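# Sort stickered items into containers matching sticker colors

## Task

Put every item into the container whose color matches the color of the sticker on that item.

## Robot and tools

Robots: four identical i2rt Big YAM arms named arm1, arm2, arm3 and arm4. Each has six revolute joints, a two-finger gripper and a wrist camera (armN_cam_wrist). Four fixed room cameras also exist: cam_room_a1, cam_room_a2, cam_room_b1, cam_room_b2. Hand reach is about 1.0 m from the joint1 axis.

Frame: one shared scene frame, origin on the floor, +z up, metres. Feet (base_link, each facing its own +x): arm1 at (-0.644, +1.377, +0.914), quat wxyz (+0.682, +0.007, +0.004, +0.731); arm2 at (-0.655, -0.555, +0.928), (+0.747, +0.002, +0.000, -0.665); arm3 at (+0.651, -1.332, +0.868), (+0.663, -0.004, -0.006, -0.748); arm4 at (+0.648, +0.477, +0.879), (+0.687, +0.001, +0.003, +0.727). The "hand" point lies between the finger pads, roughly 1 cm short of the tips. In the hand's own axes, the fingers extend along +z and open/close along y. hand_target is where the hand would be at the joint targets currently held; the printed hand position gets less accurate at long reach.

move: one action for any subset of arms. Top-level keys are arm1..arm4 (each a separate object for that arm) plus optional cameras (list of camera names, "all", or [] for none; omitted means all). An arm not named gets nothing new but may keep pushing toward an earlier target. Each arm object may contain:
- joints: absolute targets keyed by name. joint1_rad -2.879..2.879 (yaw about the foot, positive counter-clockwise seen from above, 0 = along foot +x); joint2_rad 0..3.141 (shoulder, 0 = upper arm pointing back, positive lifts it up then forward); joint3_rad 0..3.019 (elbow, 0 = folded); joint4_rad -1.692..1.57 (hand pitch, positive tips fingers up); joint5_rad -1.57..1.57 (hand sideways, positive toward the arm's right); joint6_rad -2.094..2.094 (roll, positive clockwise viewed from behind); gripper_m 0..0.093 (absolute fingertip gap in metres). Radians for joints.
- target: an absolute hand pose, a list of 7 numbers [x, y, z, qw, qx, qy, qz], scene frame, metres plus unit quaternion, same format as the printed hand line. The hand travels in a straight line from its hand_target toward it.
- speed: top speed of that straight path, 0.002..0.5 m/s (default 0.25); rotation capped at double that in rad/s. Only allowed with target.
When target is given, joints may contain only gripper_m. Unknown keys make the call invalid; out-of-range values get it refused, and a refusal cancels the remaining move, wait and finished_scene calls in that reply. All hand paths in one action finish together, paced by the slowest; paths last 0.5..10 s and an action at most 15 s. Paths ignore obstacles and other arms. Each control step limits the commanded pose to within 100 mm and 20 degrees of the measured one; the hand can lag, stray, overshoot speed near full stretch, and often settles a centimetre or more off. Joint moves can swing the hand widely since joints run at different rates.

Results: each robot's state (joint_positions, Joint velocities in rad/s and m/s for the gripper, with "within noise" if all are negligible, joint torques in N m, hand, hand_target, joint_status, hand_status, on_its_own) then images, ordered as the "pictures" line lists them. A "move" line summarises each moved arm: "done" or its worst status. Arms in "as last shown" weren't commanded; their status reads "not commanded". Status words: off_target (stopped short, may still push); time_out (the arm's joints keep nearby targets and push; on_its_own lists those not yet there, and "held at" shows the held target; send a joint its reported position to relieve it); "joint command not followed"/"pose unreachable" (a self/inter-arm collision check withheld targets; grippers still obey; the arm may retry later); limit_stop_at_motor_heat (resend the target). Torque readings 3 and 4 wrap at ±28 N m. MOTOR HOT appears at 85 °C; at 100 °C the arm drops everything and goes limp for 30-60 s (OVER-TEMPERATURE FAULT).

Gripper: on a rigid part at full force the reading sits up to ~5 mm under the part width (some grippers ~2 mm over). Closed on nothing it reads 0-0.003. To grip firmly, target about 5 mm below the contact reading (deeper for soft, small or round items); soft items crush more with smaller targets. Release by commanding a gap well above the reading.

wait: seconds 0..10, optional cameras as in move; returns full state and images with nothing new commanded.
zoom_image: camera (one name) and region [x0, y0, x1, y1] in that camera's latest full image pixels, top-left origin, at most 504x504; only cameras in the latest images can be zoomed.
read_manual: section "licences" (default) gives URDF licence texts; no motion.
finished_scene: scene = current scene's number; ends it irreversibly, after which later calls act in the next scene. Only call it when all items sit in matching containers and stay there unaided.

Avoid: knocking items off the work area or to the floor, dropping or releasing moving items, slamming, two arms pressing together (including one gripper closing on another's fingers; the collision check lets fingers, housings and cameras meet), and long hard pushing or holding stretched out, which overheats motors. Arms keep pushing after contact rather than stopping. Objects may occasionally be nudged by outside disturbances; thinking time lets the scene run with the last commands held.

Each tool is called after "Call:" by a JSON object that holds its "name" and its "arguments", one argument or row to a line.

## Session

Call:
{"name": "move", "arguments": {

}}

Scene clock: 0.00 s.
Joint torques (N m): no reading
Motor temperatures (°C): arm1=[22 24 25 23 21 21 21] | arm2=[24 24 24 22 22 20 23] | arm3=[24 24 23 24 24 23 23] | arm4=[23 21 22 22 25 21 24]
Heat: arm1: hottest joint3_rad 25 °C; arm2: hottest joint1_rad 24 °C; arm3: hottest joint1_rad 24 °C; arm4: hottest joint5_rad 25 °C.
Joint velocities: within noise
arm1.joint_positions: joint1_rad=-0.126 joint2_rad=+0.534 joint3_rad=+1.403 joint4_rad=-1.611 joint5_rad=-0.026 joint6_rad=-0.127 gripper_m=+0.09396
arm1.joint_status: not commanded
arm1.hand: x=-0.6307 y=+1.5344 z=+1.4214 quat_wxyz=(-0.298, +0.671, -0.622, -0.272) (m; scene frame)
arm1.hand_target: x=-0.6306 y=+1.5327 z=+1.4326 quat_wxyz=(-0.308, +0.666, -0.618, -0.280) (m; scene frame)
arm1.hand_status: not commanded
arm2.joint_positions: joint1_rad=-0.045 joint2_rad=+0.390 joint3_rad=+1.428 joint4_rad=-1.186 joint5_rad=+0.166 joint6_rad=-0.774 gripper_m=+0.09396
arm2.joint_status: not commanded
arm2.hand: x=-0.6756 y=-0.6916 z=+1.5578 quat_wxyz=(-0.217, -0.319, -0.688, +0.615) (m; scene frame)
arm2.hand_target: x=-0.6760 y=-0.6854 z=+1.5652 quat_wxyz=(-0.221, -0.317, -0.681, +0.622) (m; scene frame)
arm2.hand_status: not commanded
arm3.joint_positions: joint1_rad=+0.075 joint2_rad=+0.276 joint3_rad=+1.523 joint4_rad=-1.599 joint5_rad=-0.185 joint6_rad=-0.597 gripper_m=+0.09396
arm3.joint_status: not commanded
arm3.hand: x=+0.6803 y=-1.3506 z=+1.4452 quat_wxyz=(-0.326, -0.350, -0.735, +0.481) (m; scene frame)
arm3.hand_target: x=+0.6804 y=-1.3484 z=+1.4507 quat_wxyz=(-0.328, -0.347, -0.731, +0.487) (m; scene frame)
arm3.hand_status: not commanded
arm4.joint_positions: joint1_rad=+0.109 joint2_rad=+0.555 joint3_rad=+1.556 joint4_rad=-1.251 joint5_rad=+0.178 joint6_rad=-0.775 gripper_m=+0.09396
arm4.joint_status: not commanded
arm4.hand: x=+0.6522 y=+0.6599 z=+1.5276 quat_wxyz=(-0.572, +0.731, -0.297, -0.221) (m; scene frame)
arm4.hand_target: x=+0.6531 y=+0.6547 z=+1.5360 quat_wxyz=(-0.580, +0.725, -0.296, -0.226) (m; scene frame)
arm4.hand_status: not commanded
pictures: arm1_cam_wrist, arm2_cam_wrist, arm3_cam_wrist, arm4_cam_wrist, cam_room_a1, cam_room_a2, cam_room_b1, cam_room_b2
Images, in order (width x height): arm1_cam_wrist 672x504, arm2_cam_wrist 672x504, arm3_cam_wrist 672x504, arm4_cam_wrist 672x504, cam_room_a1 672x504, cam_room_a2 672x504, cam_room_b1 672x504, cam_room_b2 672x504.

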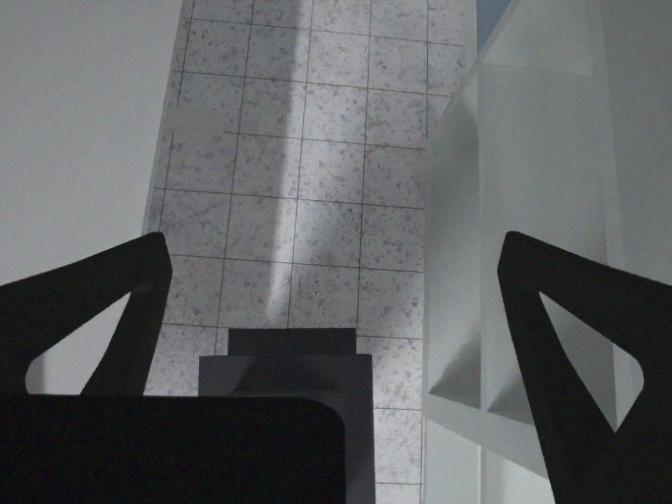

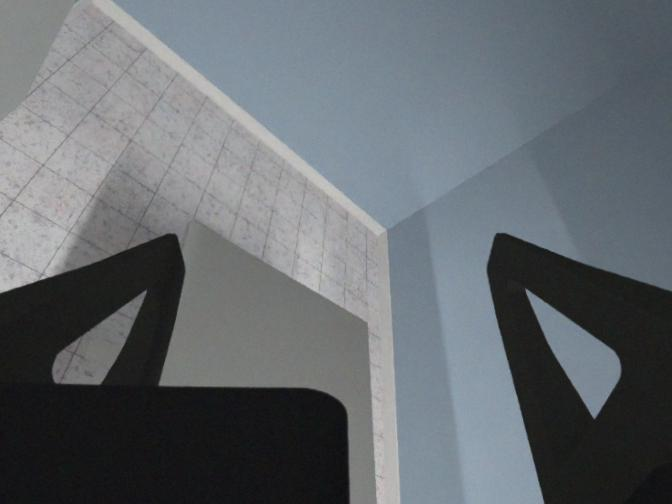

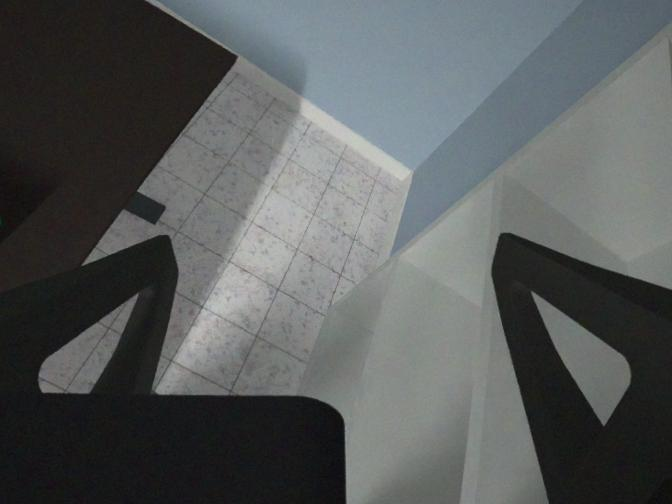

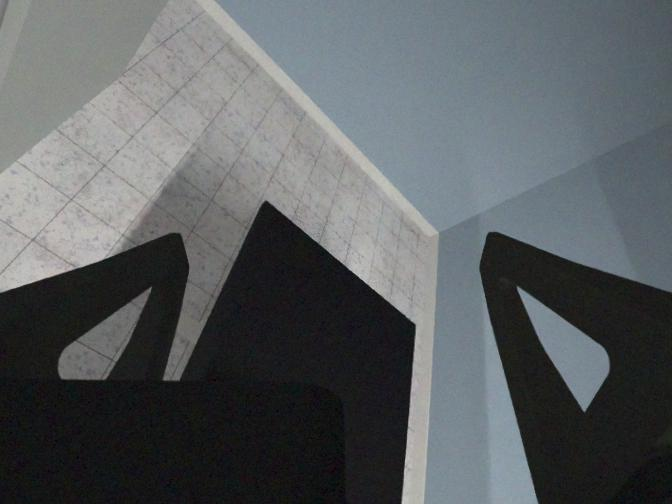

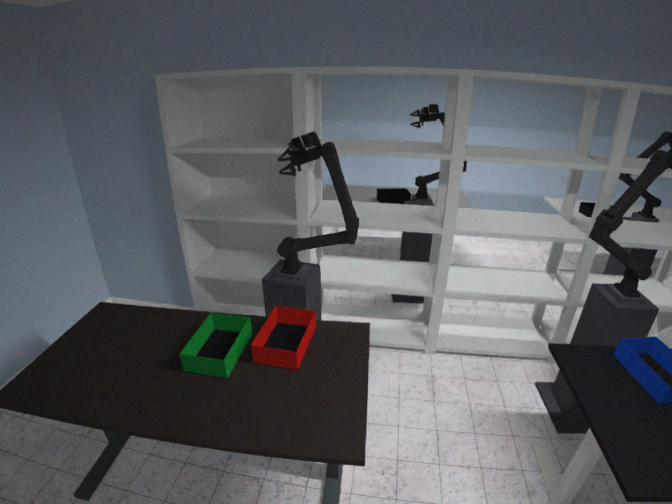

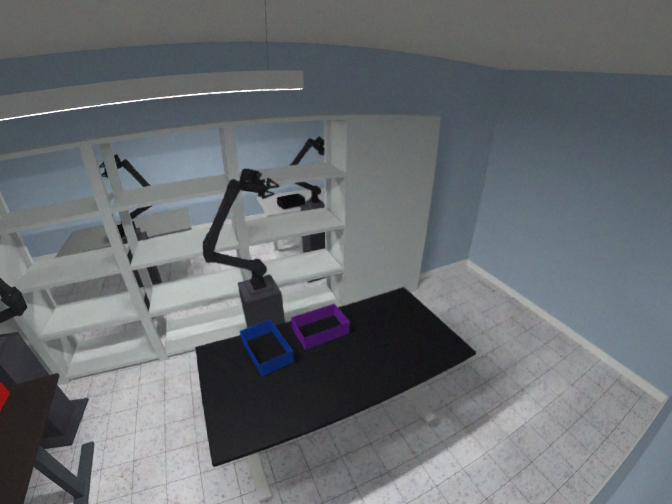

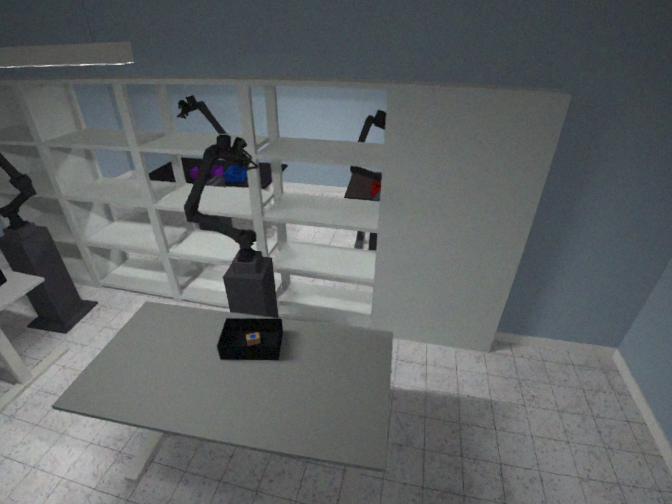

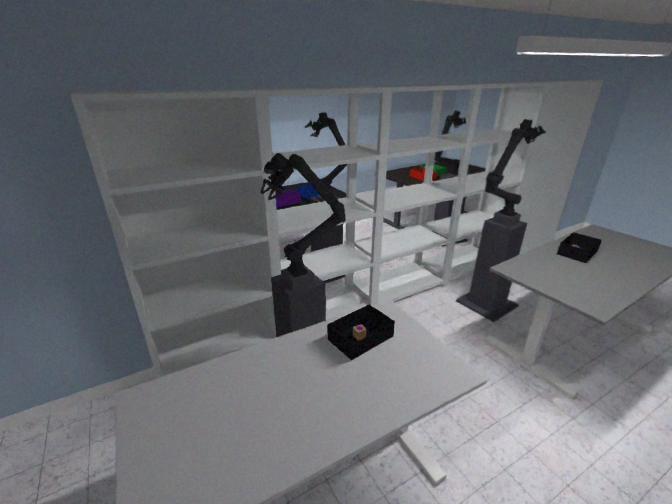

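Call:
{"name": "zoom_image", "arguments": {
  "camera": "cam_room_b1",
  "region": [60, 80, 460, 380]
}}

Call:
{"name": "zoom_image", "arguments": {
  "camera": "cam_room_b2",
  "region": [180, 80, 580, 380]
}}

Call:
{"name": "zoom_image", "arguments": {
  "camera": "cam_room_a2",
  "region": [40, 80, 440, 380]
}}

Call:
{"name": "zoom_image", "arguments": {
  "camera": "cam_room_a1",
  "region": [150, 50, 654, 428]
}}

Scaled by 1.260.

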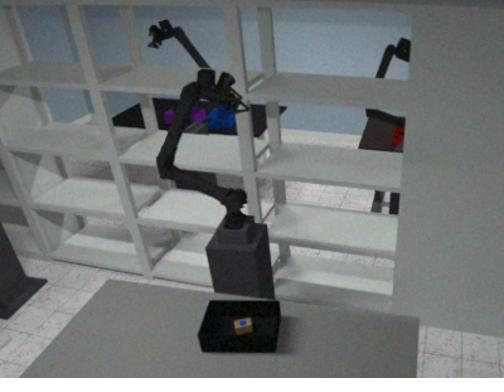

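Scaled by 1.260.

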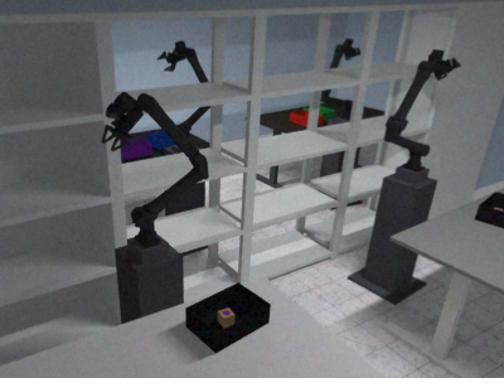

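Scaled by 1.260.

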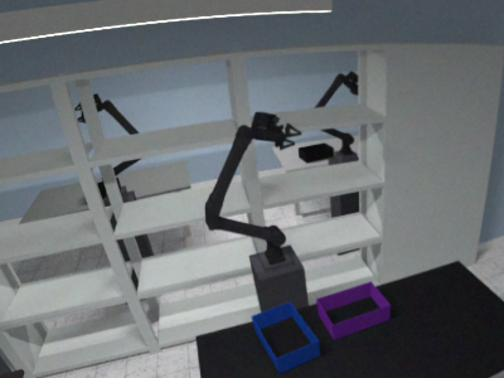

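Scaled by 1.000.

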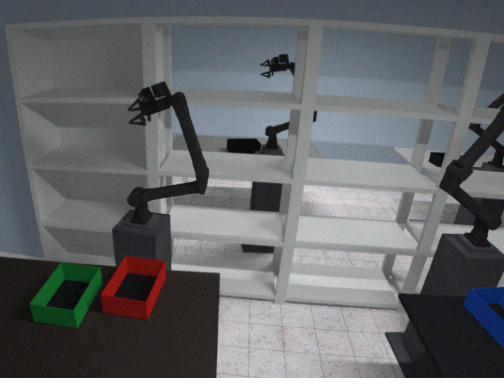

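Call:
{"name": "move", "arguments": {
  "arm1": {"joints":{"joint1_rad":1.55,"joint5_rad":0,"joint6_rad":0,"joint2_rad":0.9,"joint3_rad":1.3,"joint4_rad":-1.4}},
  "arm2": {"joints":{"joint1_rad":-1.6,"joint5_rad":0,"joint6_rad":0,"joint2_rad":0.9,"joint3_rad":1.3,"joint4_rad":-1.4}},
  "arm4": {"joints":{"joint1_rad":-1.6,"joint5_rad":0,"joint6_rad":0,"joint2_rad":0.9,"joint3_rad":1.3,"joint4_rad":-1.4}},
  "arm3": {"joints":{"joint1_rad":1.65,"joint5_rad":0,"joint6_rad":0,"joint2_rad":0.9,"joint3_rad":1.3,"joint4_rad":-1.4}}
}}

Scene clock: 40.97 s.
Joint torques (N m): arm1=[-1.08 -2.2 12.92 1.78 0.13 0.08] | arm2=[0.38 -6.12 11.81 1.28 -0.04 0.2] | arm3=[1.85 -4.72 9.95 1.26 0.07 0.03] | arm4=[0.73 -4.66 10.85 0.47 0.03 0.15]
Motor temperatures (°C): arm1=[22 24 28 24 21 21 21] | arm2=[24 25 27 23 22 20 23] | arm3=[24 25 24 24 24 23 23] | arm4=[23 22 26 22 25 21 24]
Heat: arm1: hottest joint3_rad 28 °C; arm2: hottest joint3_rad 27 °C; arm3: hottest joint2_rad 25 °C; arm4: hottest joint3_rad 26 °C.
move: arm1 done; arm2 done; arm3 done; arm4 done
Joint velocities: within noise
arm1.joint_positions: joint1_rad=+1.545 joint2_rad=+0.911 joint3_rad=+1.276 joint4_rad=-1.410 joint5_rad=-0.002 joint6_rad=-0.007 gripper_m=+0.09398
arm1.joint_status: all done
arm1.hand: x=-0.9608 y=+1.3625 z=+1.3139 quat_wxyz=(+0.004, +0.963, +0.025, -0.267) (m; scene frame)
arm1.hand_target: x=-0.9613 y=+1.3612 z=+1.3303 quat_wxyz=(+0.005, +0.957, +0.023, -0.289) (m; scene frame)
arm1.hand_status: not commanded
arm2.joint_positions: joint1_rad=-1.597 joint2_rad=+0.909 joint3_rad=+1.295 joint4_rad=-1.387 joint5_rad=+0.001 joint6_rad=-0.014 gripper_m=+0.09398
arm2.joint_status: all done
arm2.hand: x=-0.9839 y=-0.5858 z=+1.3351 quat_wxyz=(-0.009, -0.959, -0.050, +0.280) (m; scene frame)
arm2.hand_target: x=-0.9789 y=-0.5845 z=+1.3387 quat_wxyz=(-0.011, -0.959, -0.043, +0.280) (m; scene frame)
arm2.hand_status: not commanded
arm3.joint_positions: joint1_rad=+1.641 joint2_rad=+0.906 joint3_rad=+1.286 joint4_rad=-1.406 joint5_rad=-0.001 joint6_rad=-0.008 gripper_m=+0.09398
arm3.joint_status: all done
arm3.hand: x=+0.9739 y=-1.3426 z=+1.2699 quat_wxyz=(-0.270, -0.018, -0.963, +0.014) (m; scene frame)
arm3.hand_target: x=+0.9744 y=-1.3398 z=+1.2791 quat_wxyz=(-0.282, -0.018, -0.959, +0.012) (m; scene frame)
arm3.hand_status: not commanded
arm4.joint_positions: joint1_rad=-1.597 joint2_rad=+0.903 joint3_rad=+1.271 joint4_rad=-1.387 joint5_rad=+0.001 joint6_rad=-0.013 gripper_m=+0.09398
arm4.joint_status: all done
arm4.hand: x=+0.9756 y=+0.4879 z=+1.2752 quat_wxyz=(-0.270, +0.021, -0.963, +0.000) (m; scene frame)
arm4.hand_target: x=+0.9740 y=+0.4872 z=+1.2889 quat_wxyz=(-0.279, +0.014, -0.960, -0.002) (m; scene frame)
arm4.hand_status: not commanded
pictures: arm1_cam_wrist, arm2_cam_wrist, arm3_cam_wrist, arm4_cam_wrist, cam_room_a1, cam_room_a2, cam_room_b1, cam_room_b2
Images, in order (width x height): arm1_cam_wrist 672x504, arm2_cam_wrist 672x504, arm3_cam_wrist 672x504, arm4_cam_wrist 672x504, cam_room_a1 672x504, cam_room_a2 672x504, cam_room_b1 672x504, cam_room_b2 672x504.

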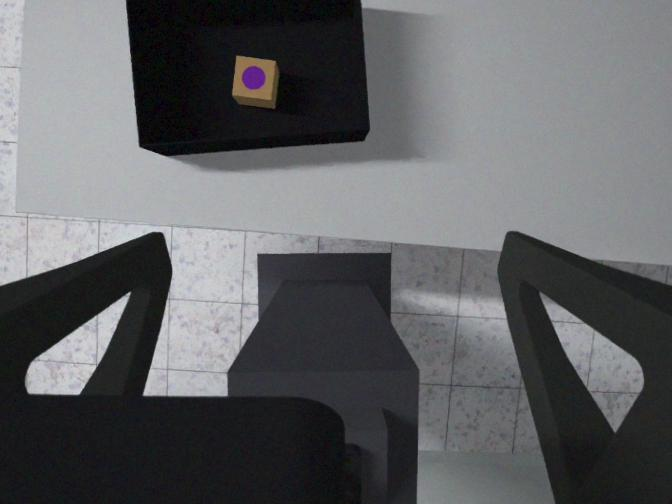

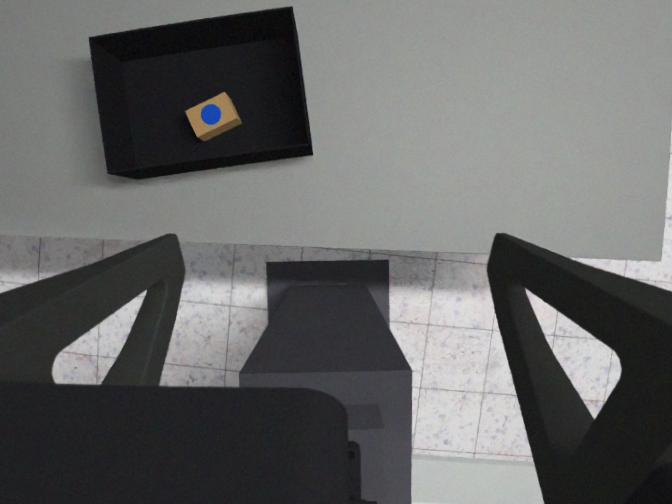

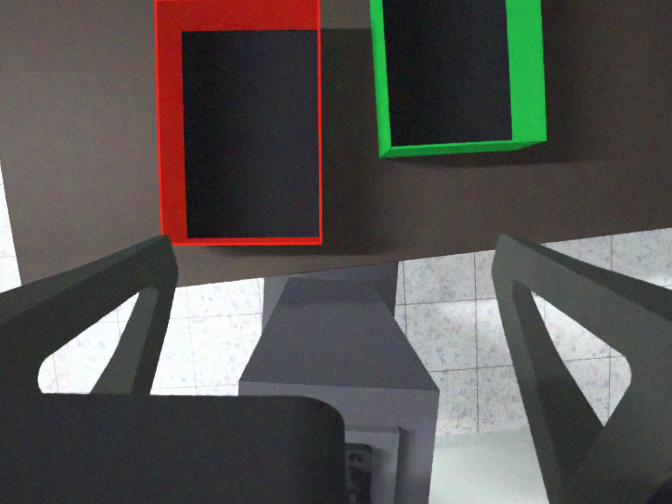

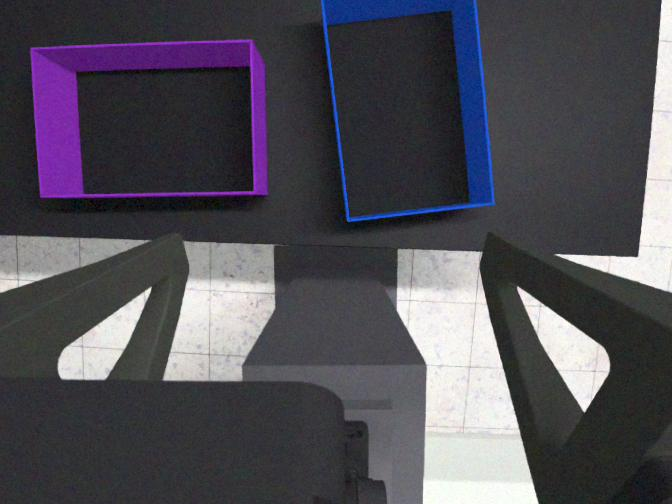

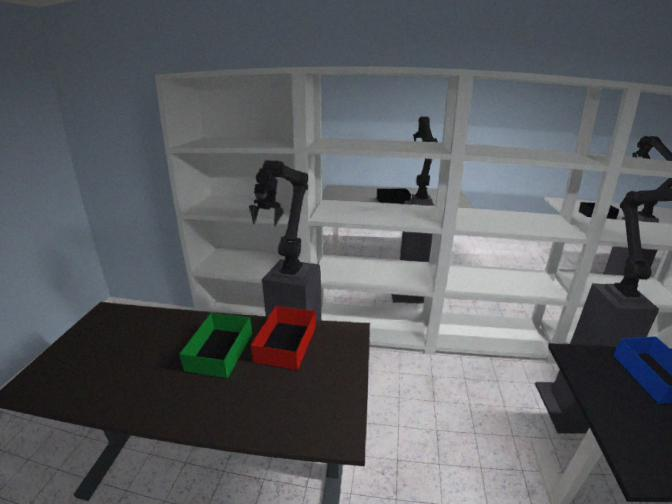

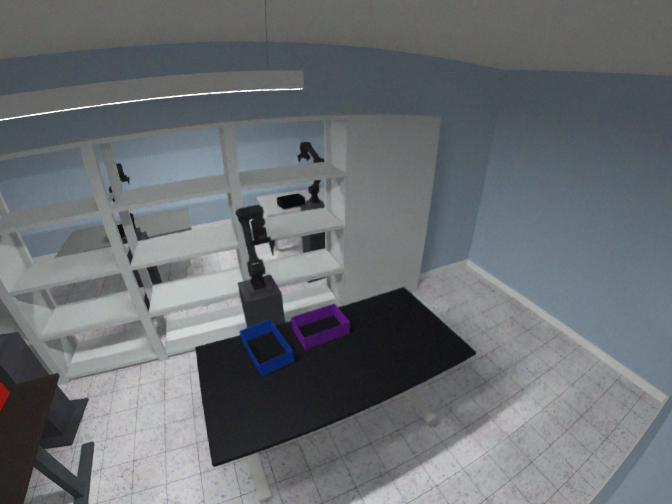

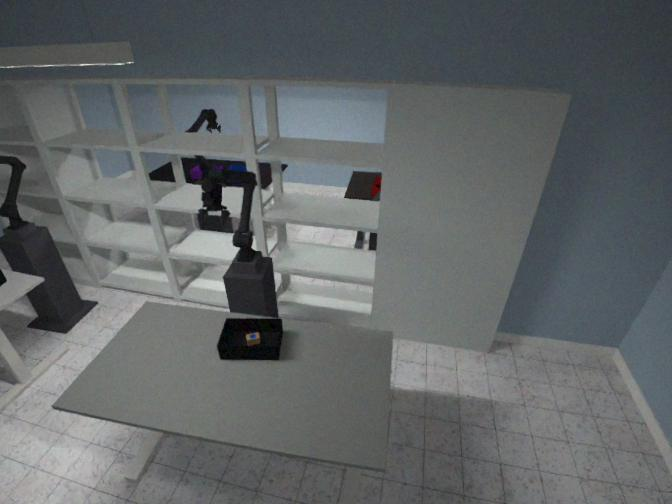

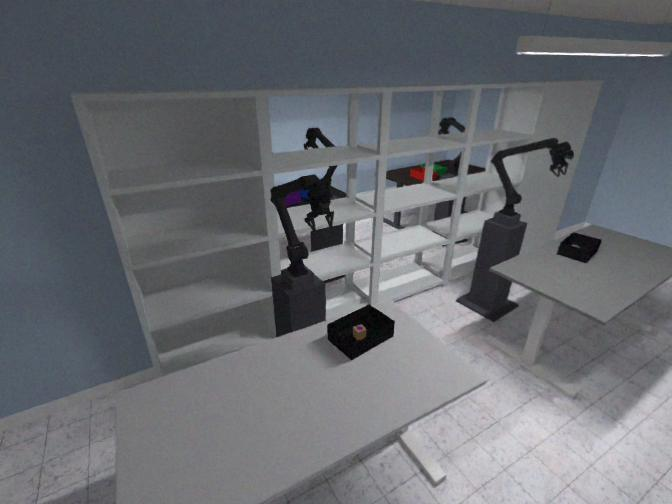

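Call:
{"name": "move", "arguments": {
  "arm1": {"target":[-0.98,1.36,1.25,0,0.924,0,-0.383]},
  "arm2": {"target":[-0.98,-0.58,1.25,0,0.924,0,-0.383]},
  "arm4": {"target":[0.98,0.49,1.25,0.383,0,0.924,0]},
  "cameras": ["arm1_cam_wrist","arm2_cam_wrist","arm4_cam_wrist"]
}}

Call:
{"name": "move", "arguments": {
  "arm1": {"target":[-0.98,1.24,1.25,0,0.924,0,-0.383]},
  "arm2": {"target":[-0.98,-0.70,1.25,0,0.924,0,-0.383]},
  "arm4": {"target":[0.98,0.61,1.25,0.383,0,0.924,0]},
  "cameras": ["arm1_cam_wrist","arm2_cam_wrist","arm4_cam_wrist"]
}}

Call:
{"name": "move", "arguments": {
  "arm1": {"target":[-0.98,1.24,1.10,0,0.924,0,-0.383]},
  "arm2": {"target":[-0.98,-0.70,1.10,0,0.924,0,-0.383]},
  "arm4": {"target":[0.98,0.61,1.10,0.383,0,0.924,0]},
  "cameras": ["arm1_cam_wrist","arm2_cam_wrist","arm4_cam_wrist"]
}}

Scene clock: 73.47 s.
Joint torques (N m): arm1=[-1.03 -1.38 12.34 2.3 0.13 0.14] | arm2=[1.49 -4.25 11.51 2.91 0.19 0.2] | arm3=[1.85 -4.84 9.99 1.22 0.05 0.03] | arm4=[1.44 -3.6 9.07 1.68 0.22 0.18]
Motor temperatures (°C): arm1=[22 24 31 23 21 21 21] | arm2=[24 25 28 22 22 20 23] | arm3=[24 25 27 24 24 23 23] | arm4=[23 22 29 22 24 21 24]
Heat: arm1: hottest joint3_rad 31 °C; arm2: hottest joint3_rad 28 °C; arm3: hottest joint3_rad 27 °C; arm4: hottest joint3_rad 29 °C.
move: arm1 off_target; arm2 done; arm4 done
Joint velocities: within noise
arm1.joint_positions: joint1_rad=+1.565 joint2_rad=+0.772 joint3_rad=+0.925 joint4_rad=-0.998 joint5_rad=+0.047 joint6_rad=+0.047 gripper_m=+0.09398
arm1.joint_status: not commanded
arm1.hand: x=-0.9772 y=+1.3637 z=+1.2371 quat_wxyz=(-0.004, +0.932, -0.001, -0.363) (m; scene frame)
arm1.hand_target: x=-0.9796 y=+1.3601 z=+1.2501 quat_wxyz=(+0.000, +0.924, +0.000, -0.383) (m; scene frame)
arm1.hand_status: off_target (0.014 m and 2.5 deg from the pose sent, 0.067 m and 14.4 deg at the start)
arm2.joint_positions: joint1_rad=-1.581 joint2_rad=+0.710 joint3_rad=+0.893 joint4_rad=-0.989 joint5_rad=+0.076 joint6_rad=+0.070 gripper_m=+0.09398
arm2.joint_status: not commanded
arm2.hand: x=-0.9796 y=-0.5773 z=+1.2487 quat_wxyz=(+0.004, -0.927, -0.003, +0.374) (m; scene frame)
arm2.hand_target: x=-0.9800 y=-0.5799 z=+1.2501 quat_wxyz=(+0.000, -0.924, +0.000, +0.383) (m; scene frame)
arm2.hand_status: done (0.003 m and 1.3 deg from the pose sent, 0.085 m and 13.8 deg at the start)
arm3: as last shown
arm4.joint_positions: joint1_rad=-1.582 joint2_rad=+0.753 joint3_rad=+1.035 joint4_rad=-1.086 joint5_rad=+0.032 joint6_rad=+0.026 gripper_m=+0.09398
arm4.joint_status: not commanded
arm4.hand: x=+0.9790 y=+0.4876 z=+1.2455 quat_wxyz=(-0.372, +0.003, -0.928, +0.003) (m; scene frame)
arm4.hand_target: x=+0.9800 y=+0.4900 z=+1.2501 quat_wxyz=(-0.383, +0.000, -0.924, +0.000) (m; scene frame)
arm4.hand_status: done (0.005 m and 1.5 deg from the pose sent, 0.026 m and 13.9 deg at the start)
pictures: arm1_cam_wrist, arm2_cam_wrist, arm4_cam_wrist
Images, in order (width x height): arm1_cam_wrist 672x504, arm2_cam_wrist 672x504, arm4_cam_wrist 672x504.

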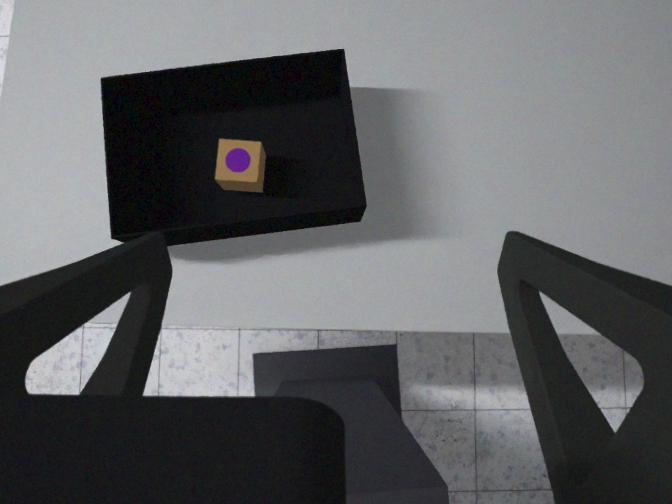

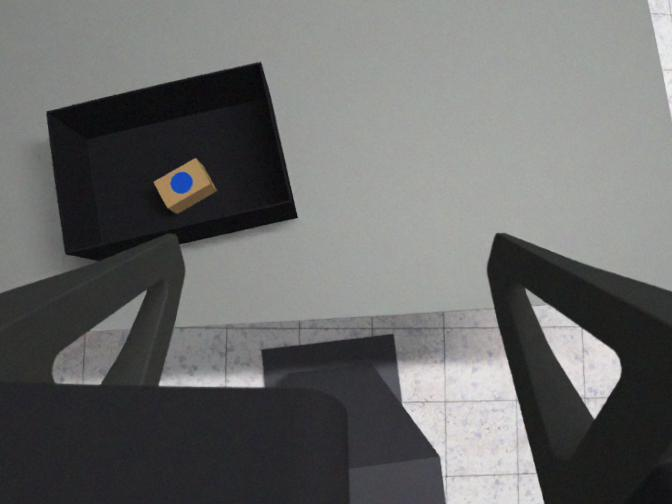

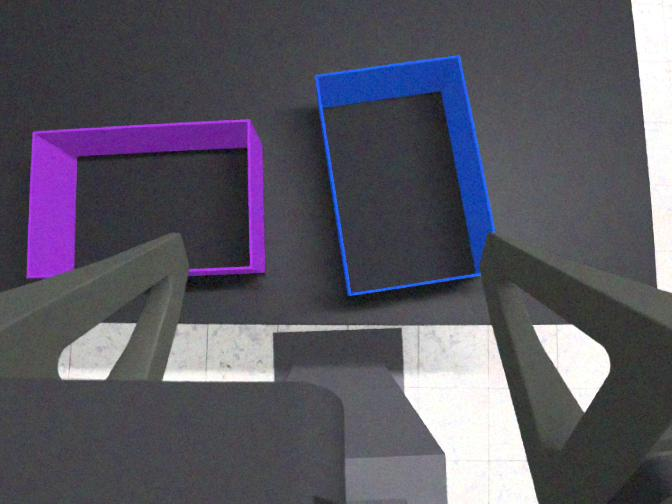

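Scene clock: 74.90 s.
Joint torques (N m): arm1=[-1.96 -2.02 17.39 1.36 0.32 0.12] | arm2=[0.56 -4.95 17.2 1.62 0.46 0.2] | arm3=[1.73 -4.78 10 1.26 0.07 0.04] | arm4=[0.32 -4.66 13.12 0.64 0.41 0.18]
Motor temperatures (°C): arm1=[22 24 31 23 21 21 21] | arm2=[24 25 29 22 22 20 23] | arm3=[24 25 27 24 24 23 23] | arm4=[23 22 30 22 25 21 24]
Heat: arm1: hottest joint3_rad 31 °C; arm2: hottest joint3_rad 29 °C; arm3: hottest joint3_rad 27 °C; arm4: hottest joint3_rad 30 °C.
move: arm1 off_target; arm2 off_target; arm4 off_target
Joint velocities: within noise
arm1.joint_positions: joint1_rad=+2.055 joint2_rad=+0.880 joint3_rad=+0.931 joint4_rad=-0.998 joint5_rad=+0.370 joint6_rad=+0.410 gripper_m=+0.09398
arm1.joint_status: not commanded
arm1.hand: x=-0.9708 y=+1.2456 z=+1.2138 quat_wxyz=(-0.017, +0.934, +0.011, -0.356) (m; scene frame)
arm1.hand_target: x=-0.9783 y=+1.2410 z=+1.2495 quat_wxyz=(+0.000, +0.924, +0.000, -0.383) (m; scene frame)
arm1.hand_status: off_target (0.038 m and 4.1 deg from the pose sent, 0.124 m and 2.5 deg at the start)
arm2.joint_positions: joint1_rad=-1.067 joint2_rad=+0.840 joint3_rad=+0.893 joint4_rad=-0.989 joint5_rad=+0.418 joint6_rad=+0.452 gripper_m=+0.09398
arm2.joint_status: not commanded
arm2.hand: x=-0.9716 y=-0.6957 z=+1.2191 quat_wxyz=(+0.015, -0.932, -0.014, +0.362) (m; scene frame)
arm2.hand_target: x=-0.9788 y=-0.6993 z=+1.2496 quat_wxyz=(+0.000, -0.924, +0.000, +0.383) (m; scene frame)
arm2.hand_status: off_target (0.032 m and 3.5 deg from the pose sent, 0.123 m and 1.3 deg at the start)
arm3: as last shown
arm4.joint_positions: joint1_rad=-1.061 joint2_rad=+0.857 joint3_rad=+1.035 joint4_rad=-1.086 joint5_rad=+0.384 joint6_rad=+0.406 gripper_m=+0.09398
arm4.joint_status: not commanded
arm4.hand: x=+0.9752 y=+0.6088 z=+1.2223 quat_wxyz=(-0.365, +0.013, -0.931, +0.012) (m; scene frame)
arm4.hand_target: x=+0.9791 y=+0.6095 z=+1.2496 quat_wxyz=(-0.383, +0.000, -0.924, +0.000) (m; scene frame)
arm4.hand_status: off_target (0.028 m and 3.0 deg from the pose sent, 0.123 m and 1.5 deg at the start)
pictures: arm1_cam_wrist, arm2_cam_wrist, arm4_cam_wrist
Images, in order (width x height): arm1_cam_wrist 672x504, arm2_cam_wrist 672x504, arm4_cam_wrist 672x504.

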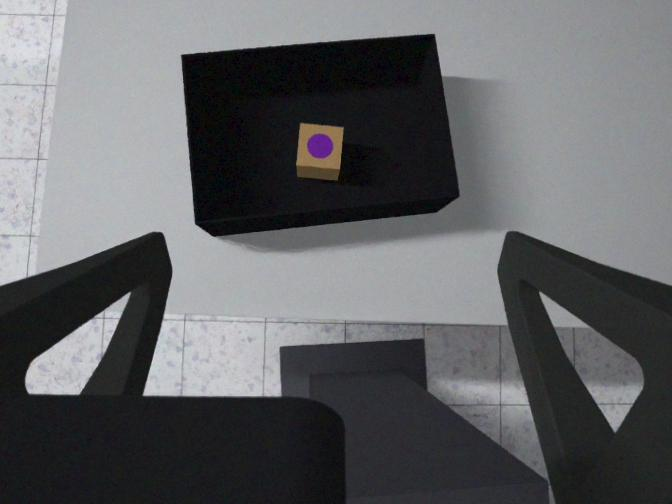

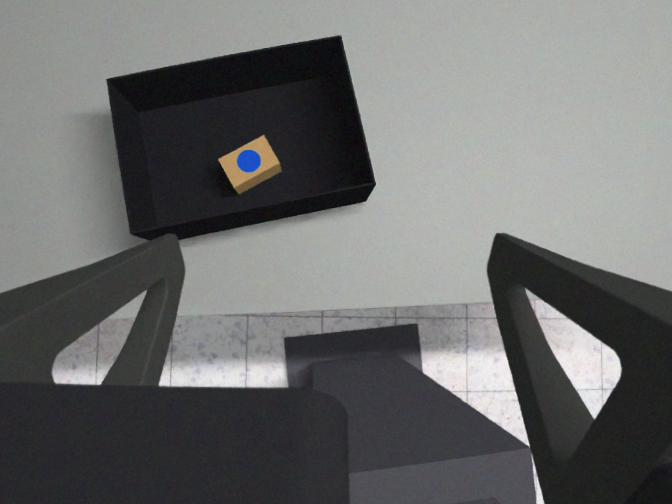

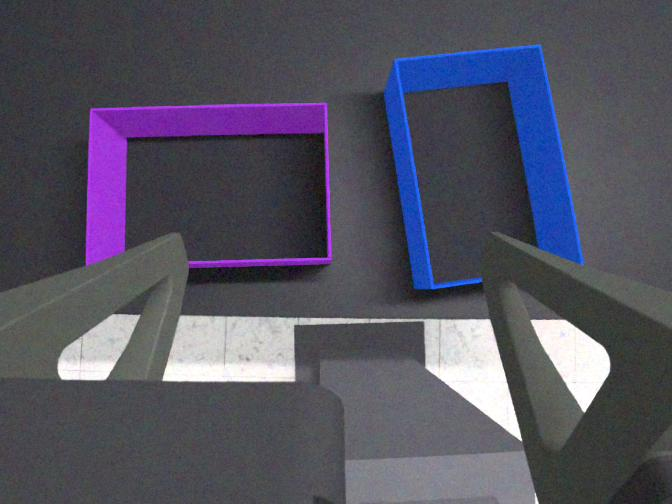

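Scene clock: 76.17 s.
Joint torques (N m): arm1=[-1.44 -2.08 12.15 2.25 0.29 0.09] | arm2=[0.5 -4.6 11.14 2.71 0.42 0.18] | arm3=[1.73 -4.95 10 1.26 0.07 0.03] | arm4=[0.21 -3.08 9.78 1.57 0.41 0.16]
Motor temperatures (°C): arm1=[22 24 31 23 21 21 21] | arm2=[24 25 29 22 22 20 23] | arm3=[24 25 27 24 24 23 23] | arm4=[23 22 30 22 25 21 24]
Heat: arm1: hottest joint3_rad 31 °C; arm2: hottest joint3_rad 29 °C; arm3: hottest joint3_rad 27 °C; arm4: hottest joint3_rad 30 °C.
move: arm1 off_target; arm2 done; arm4 done
Joint velocities: within noise
arm1.joint_positions: joint1_rad=+2.055 joint2_rad=+0.915 joint3_rad=+0.612 joint4_rad=-0.607 joint5_rad=+0.374 joint6_rad=+0.416 gripper_m=+0.09398
arm1.joint_status: not commanded
arm1.hand: x=-0.9745 y=+1.2455 z=+1.0920 quat_wxyz=(-0.009, +0.929, +0.004, -0.371) (m; scene frame)
arm1.hand_target: x=-0.9797 y=+1.2401 z=+1.1001 quat_wxyz=(+0.000, +0.924, +0.000, -0.383) (m; scene frame)
arm1.hand_status: off_target (0.011 m and 1.8 deg from the pose sent, 0.114 m and 4.0 deg at the start)
arm2.joint_positions: joint1_rad=-1.067 joint2_rad=+0.887 joint3_rad=+0.591 joint4_rad=-0.591 joint5_rad=+0.419 joint6_rad=+0.455 gripper_m=+0.09398
arm2.joint_status: not commanded
arm2.hand: x=-0.9783 y=-0.7001 z=+1.1035 quat_wxyz=(+0.002, -0.924, -0.007, +0.381) (m; scene frame)
arm2.hand_target: x=-0.9799 y=-0.7000 z=+1.1000 quat_wxyz=(+0.000, -0.924, +0.000, +0.383) (m; scene frame)
arm2.hand_status: done (0.004 m and 0.9 deg from the pose sent, 0.119 m and 3.5 deg at the start)
arm3: as last shown
arm4.joint_positions: joint1_rad=-1.061 joint2_rad=+0.835 joint3_rad=+0.685 joint4_rad=-0.725 joint5_rad=+0.384 joint6_rad=+0.408 gripper_m=+0.09398
arm4.joint_status: not commanded
arm4.hand: x=+0.9750 y=+0.6085 z=+1.0975 quat_wxyz=(-0.377, +0.009, -0.926, +0.004) (m; scene frame)
arm4.hand_target: x=+0.9798 y=+0.6099 z=+1.0999 quat_wxyz=(-0.383, +0.000, -0.924, +0.000) (m; scene frame)
arm4.hand_status: done (0.006 m and 1.3 deg from the pose sent, 0.122 m and 3.0 deg at the start)
pictures: arm1_cam_wrist, arm2_cam_wrist, arm4_cam_wrist
Images, in order (width x height): arm1_cam_wrist 672x504, arm2_cam_wrist 672x504, arm4_cam_wrist 672x504.

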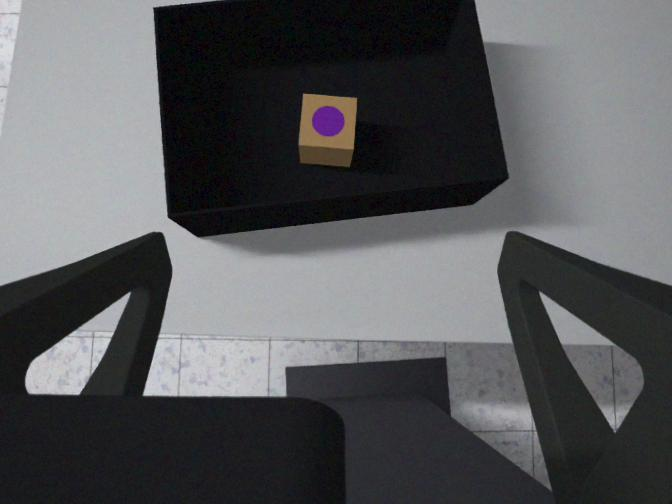

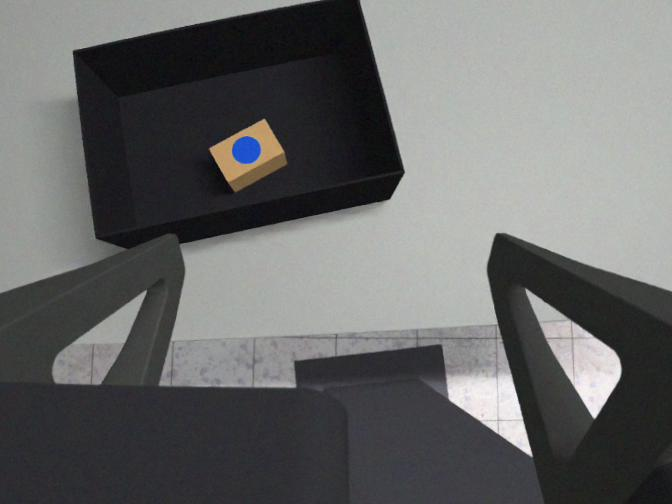

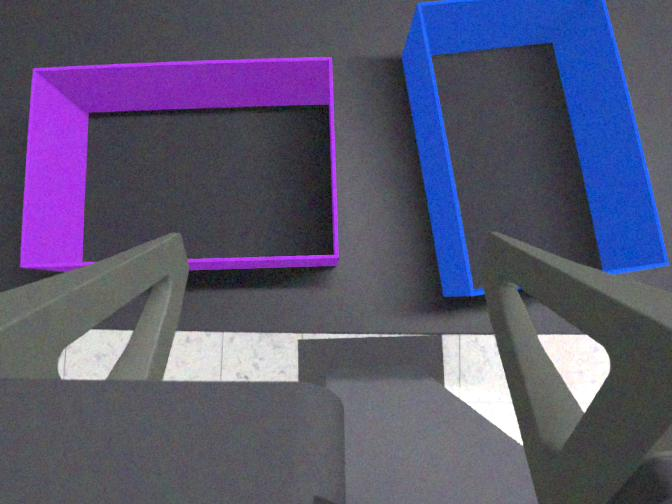

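Call:
{"name": "move", "arguments": {
  "arm1": {"target":[-1.168,1.236,0.88,0,0.991,0.131,0]},
  "arm2": {"target":[-1.162,-0.819,0.86,0,0.971,0.238,0]},
  "cameras": ["arm1_cam_wrist","arm2_cam_wrist"]
}}

Call:
{"name": "zoom_image", "arguments": {
  "camera": "arm2_cam_wrist",
  "region": [130, 0, 530, 300]
}}

Scene clock: 123.00 s.
Joint torques (N m): arm1=[-2.61 -15.15 12.07 -0.01 -0.06 -0.01] | arm2=[-0.09 -19.49 12.18 0.18 -0.16 -0.06] | arm3=[1.73 -4.89 10 1.24 0.06 0.03] | arm4=[0.5 -3.31 9.62 1.57 0.4 0.16]
Motor temperatures (°C): arm1=[22 24 32 24 22 21 21] | arm2=[24 25 32 23 22 20 23] | arm3=[24 25 29 24 24 23 23] | arm4=[23 22 34 22 25 21 24]
Heat: arm1: hottest joint3_rad 32 °C; arm2: hottest joint3_rad 32 °C; arm3: hottest joint3_rad 29 °C; arm4: hottest joint3_rad 34 °C.
move: arm1 off_target; arm2 off_target
Joint velocities: within noise
arm1.joint_positions: joint1_rad=+1.773 joint2_rad=+2.016 joint3_rad=+1.298 joint4_rad=-0.900 joint5_rad=-0.005 joint6_rad=+0.008 gripper_m=+0.09398
arm1.joint_status: not commanded
arm1.hand: x=-1.1477 y=+1.2373 z=+0.8675 quat_wxyz=(-0.003, +0.991, +0.131, +0.016) (m; scene frame)
arm1.hand_target: x=-1.1673 y=+1.2362 z=+0.8804 quat_wxyz=(+0.000, +0.991, +0.131, +0.000) (m; scene frame)
arm1.hand_status: off_target (0.024 m and 1.9 deg from the pose sent, 0.287 m and 45.8 deg at the start)
arm2.joint_positions: joint1_rad=-1.198 joint2_rad=+2.085 joint3_rad=+1.380 joint4_rad=-0.871 joint5_rad=+0.002 joint6_rad=+0.014 gripper_m=+0.09398
arm2.joint_status: not commanded
arm2.hand: x=-1.1466 y=-0.8162 z=+0.8598 quat_wxyz=(+0.003, -0.972, -0.236, -0.004) (m; scene frame)
arm2.hand_target: x=-1.1616 y=-0.8188 z=+0.8603 quat_wxyz=(+0.000, -0.971, -0.238, +0.001) (m; scene frame)
arm2.hand_status: off_target (0.016 m and 0.6 deg from the pose sent, 0.327 m and 51.8 deg at the start)
arm3, arm4: as last shown
arm4.hand: x=+0.9750 y=+0.6085 z=+1.0976 quat_wxyz=(-0.377, +0.009, -0.926, +0.004) (m; scene frame)
arm4.hand_target: x=+0.9799 y=+0.6100 z=+1.0999 quat_wxyz=(-0.383, +0.000, -0.924, +0.000) (m; scene frame)
pictures: arm1_cam_wrist, arm2_cam_wrist
Images, in order (width x height): arm1_cam_wrist 672x504, arm2_cam_wrist 672x504.

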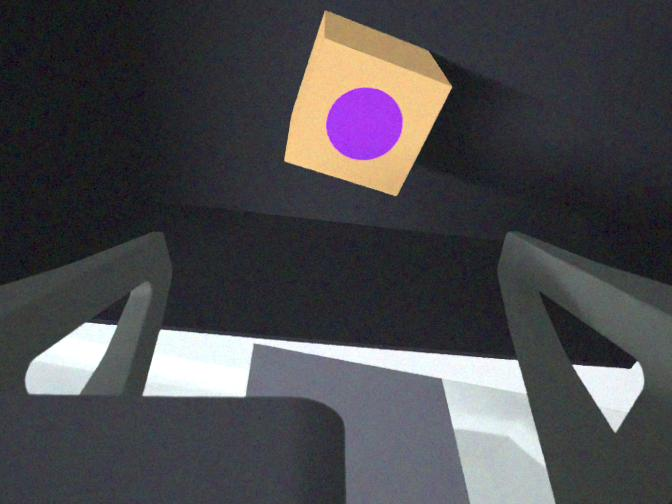

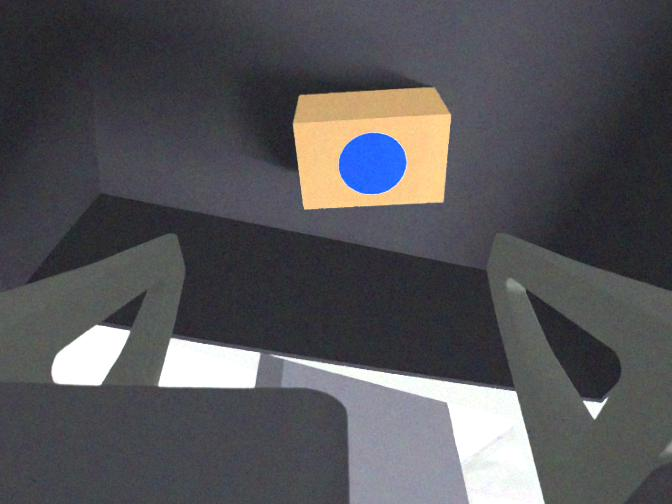

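Scaled by 1.260.

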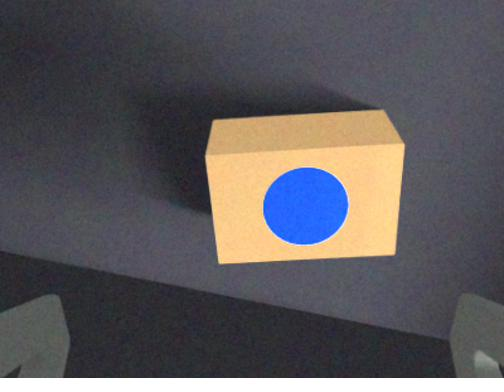

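Call:
{"name": "move", "arguments": {
  "arm1": {"target":[-1.172,1.247,0.82,0,0.999,-0.0436,0]},
  "arm2": {"target":[-1.152,-0.797,0.82,0,0.967,0.255,0]},
  "cameras": ["arm1_cam_wrist","arm2_cam_wrist"]
}}

Scene clock: 152.07 s.
Joint torques (N m): arm1=[-2.55 -14.74 9.85 0.81 0.04 0.11] | arm2=[-0.03 -18.49 7.28 1.29 -0.15 -0.07] | arm3=[1.9 -4.84 10 1.26 0.07 0.04] | arm4=[0.15 -3.43 9.83 1.57 0.4 0.18]
Motor temperatures (°C): arm1=[22 25 32 23 21 21 21] | arm2=[24 25 31 22 22 20 23] | arm3=[24 24 29 24 24 23 23] | arm4=[23 22 34 22 25 21 24]
Heat: arm1: hottest joint3_rad 32 °C; arm2: hottest joint3_rad 31 °C; arm3: hottest joint3_rad 29 °C; arm4: hottest joint3_rad 34 °C.
move: arm1 off_target; arm2 off_target
Joint velocities: within noise
arm1.joint_positions: joint1_rad=+1.754 joint2_rad=+2.114 joint3_rad=+1.298 joint4_rad=-0.802 joint5_rad=-0.006 joint6_rad=+0.321 gripper_m=+0.09398
arm1.joint_status: not commanded
arm1.hand: x=-1.1543 y=+1.2462 z=+0.8174 quat_wxyz=(-0.005, +0.999, -0.035, +0.016) (m; scene frame)
arm1.hand_target: x=-1.1716 y=+1.2471 z=+0.8203 quat_wxyz=(+0.000, +0.999, -0.043, +0.000) (m; scene frame)
arm1.hand_status: off_target (0.018 m and 2.1 deg from the pose sent, 0.054 m and 20.1 deg at the start)
arm2.joint_positions: joint1_rad=-1.226 joint2_rad=+2.108 joint3_rad=+1.359 joint4_rad=-0.788 joint5_rad=+0.001 joint6_rad=-0.048 gripper_m=+0.09398
arm2.joint_status: not commanded
arm2.hand: x=-1.1584 y=-0.8049 z=+0.8417 quat_wxyz=(-0.002, -0.968, -0.252, +0.016) (m; scene frame)
arm2.hand_target: x=-1.1513 y=-0.7969 z=+0.8207 quat_wxyz=(+0.000, -0.967, -0.255, +0.000) (m; scene frame)
arm2.hand_status: off_target (0.024 m and 1.8 deg from the pose sent, 0.044 m and 2.4 deg at the start)
arm3, arm4: as last shown
pictures: arm1_cam_wrist, arm2_cam_wrist
Images, in order (width x height): arm1_cam_wrist 672x504, arm2_cam_wrist 672x504.

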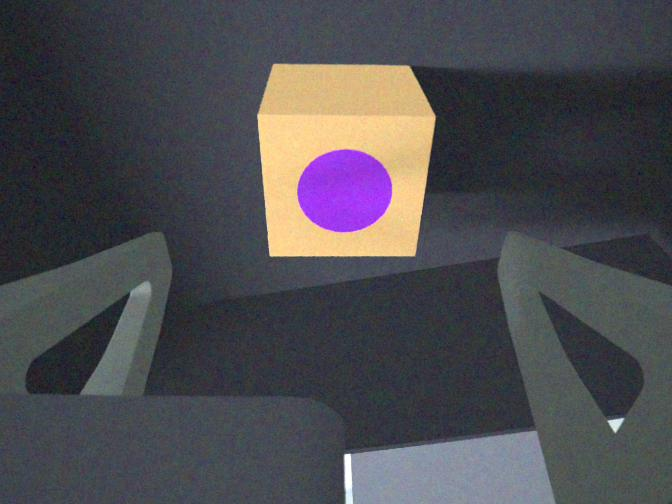

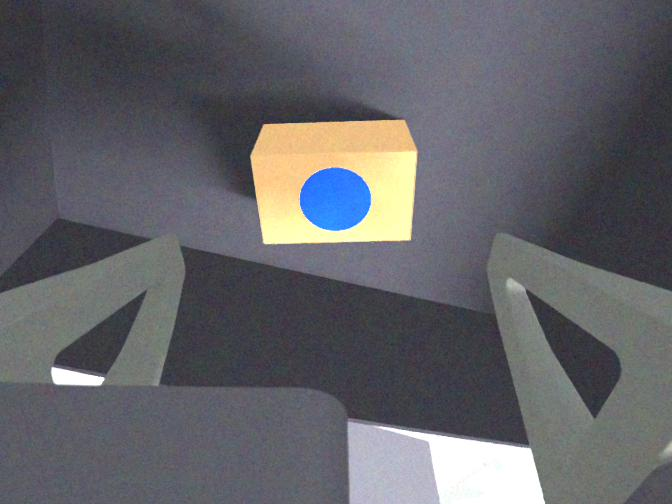

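Call:
{"name": "move", "arguments": {
  "arm1": {"target":[-1.161,1.249,0.755,0,0.999,-0.0436,0],"speed":0.15},
  "arm2": {"target":[-1.139,-0.794,0.78,0,0.967,0.255,0],"speed":0.15},
  "cameras": ["arm1_cam_wrist","arm2_cam_wrist"]
}}

Scene clock: 166.10 s.
Joint torques (N m): arm1=[-2.67 -16.5 6.61 0.9 0.08 0.1] | arm2=[0.56 -18.73 6.74 1.26 -0.15 -0.02] | arm3=[1.79 -4.95 10.02 1.25 0.08 0.03] | arm4=[0.21 -3.08 9.8 1.55 0.42 0.14]
Motor temperatures (°C): arm1=[22 25 32 23 21 21 21] | arm2=[24 26 30 22 22 20 23] | arm3=[24 24 30 24 24 23 23] | arm4=[23 22 35 22 25 21 24]
Heat: arm1: hottest joint3_rad 32 °C; arm2: hottest joint3_rad 30 °C; arm3: hottest joint3_rad 30 °C; arm4: hottest joint3_rad 35 °C.
move: arm1 done; arm2 off_target
Joint velocities: within noise
arm1.joint_positions: joint1_rad=+1.754 joint2_rad=+2.231 joint3_rad=+1.290 joint4_rad=-0.660 joint5_rad=-0.006 joint6_rad=+0.323 gripper_m=+0.09398
arm1.joint_status: not commanded
arm1.hand: x=-1.1550 y=+1.2464 z=+0.7552 quat_wxyz=(-0.002, +0.999, -0.036, +0.007) (m; scene frame)
arm1.hand_target: x=-1.1610 y=+1.2490 z=+0.7552 quat_wxyz=(+0.000, +0.999, -0.044, +0.000) (m; scene frame)
arm1.hand_status: done (0.007 m and 1.2 deg from the pose sent, 0.063 m and 2.1 deg at the start)
arm2.joint_positions: joint1_rad=-1.226 joint2_rad=+2.169 joint3_rad=+1.314 joint4_rad=-0.689 joint5_rad=+0.001 joint6_rad=-0.048 gripper_m=+0.09398
arm2.joint_status: not commanded
arm2.hand: x=-1.1459 y=-0.7986 z=+0.7973 quat_wxyz=(-0.001, -0.968, -0.252, +0.012) (m; scene frame)
arm2.hand_target: x=-1.1386 y=-0.7939 z=+0.7806 quat_wxyz=(+0.000, -0.967, -0.255, +0.000) (m; scene frame)
arm2.hand_status: off_target (0.019 m and 1.4 deg from the pose sent, 0.066 m and 1.8 deg at the start)
arm3, arm4: as last shown
pictures: arm1_cam_wrist, arm2_cam_wrist
Images, in order (width x height): arm1_cam_wrist 672x504, arm2_cam_wrist 672x504.

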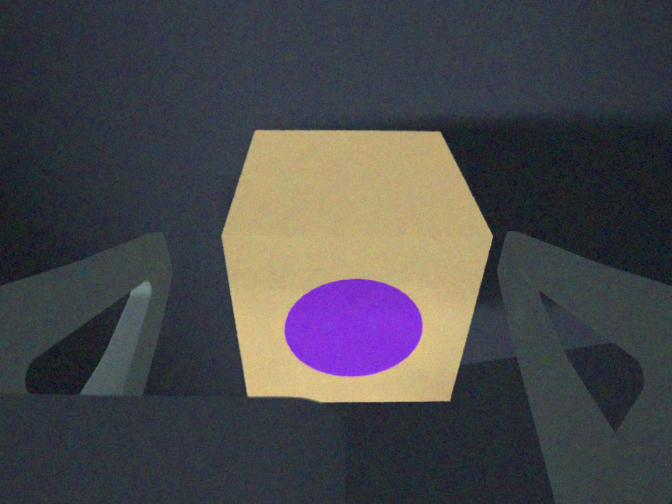

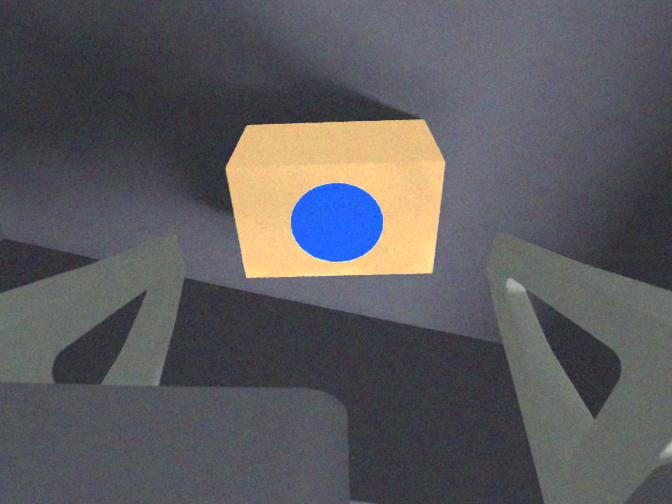

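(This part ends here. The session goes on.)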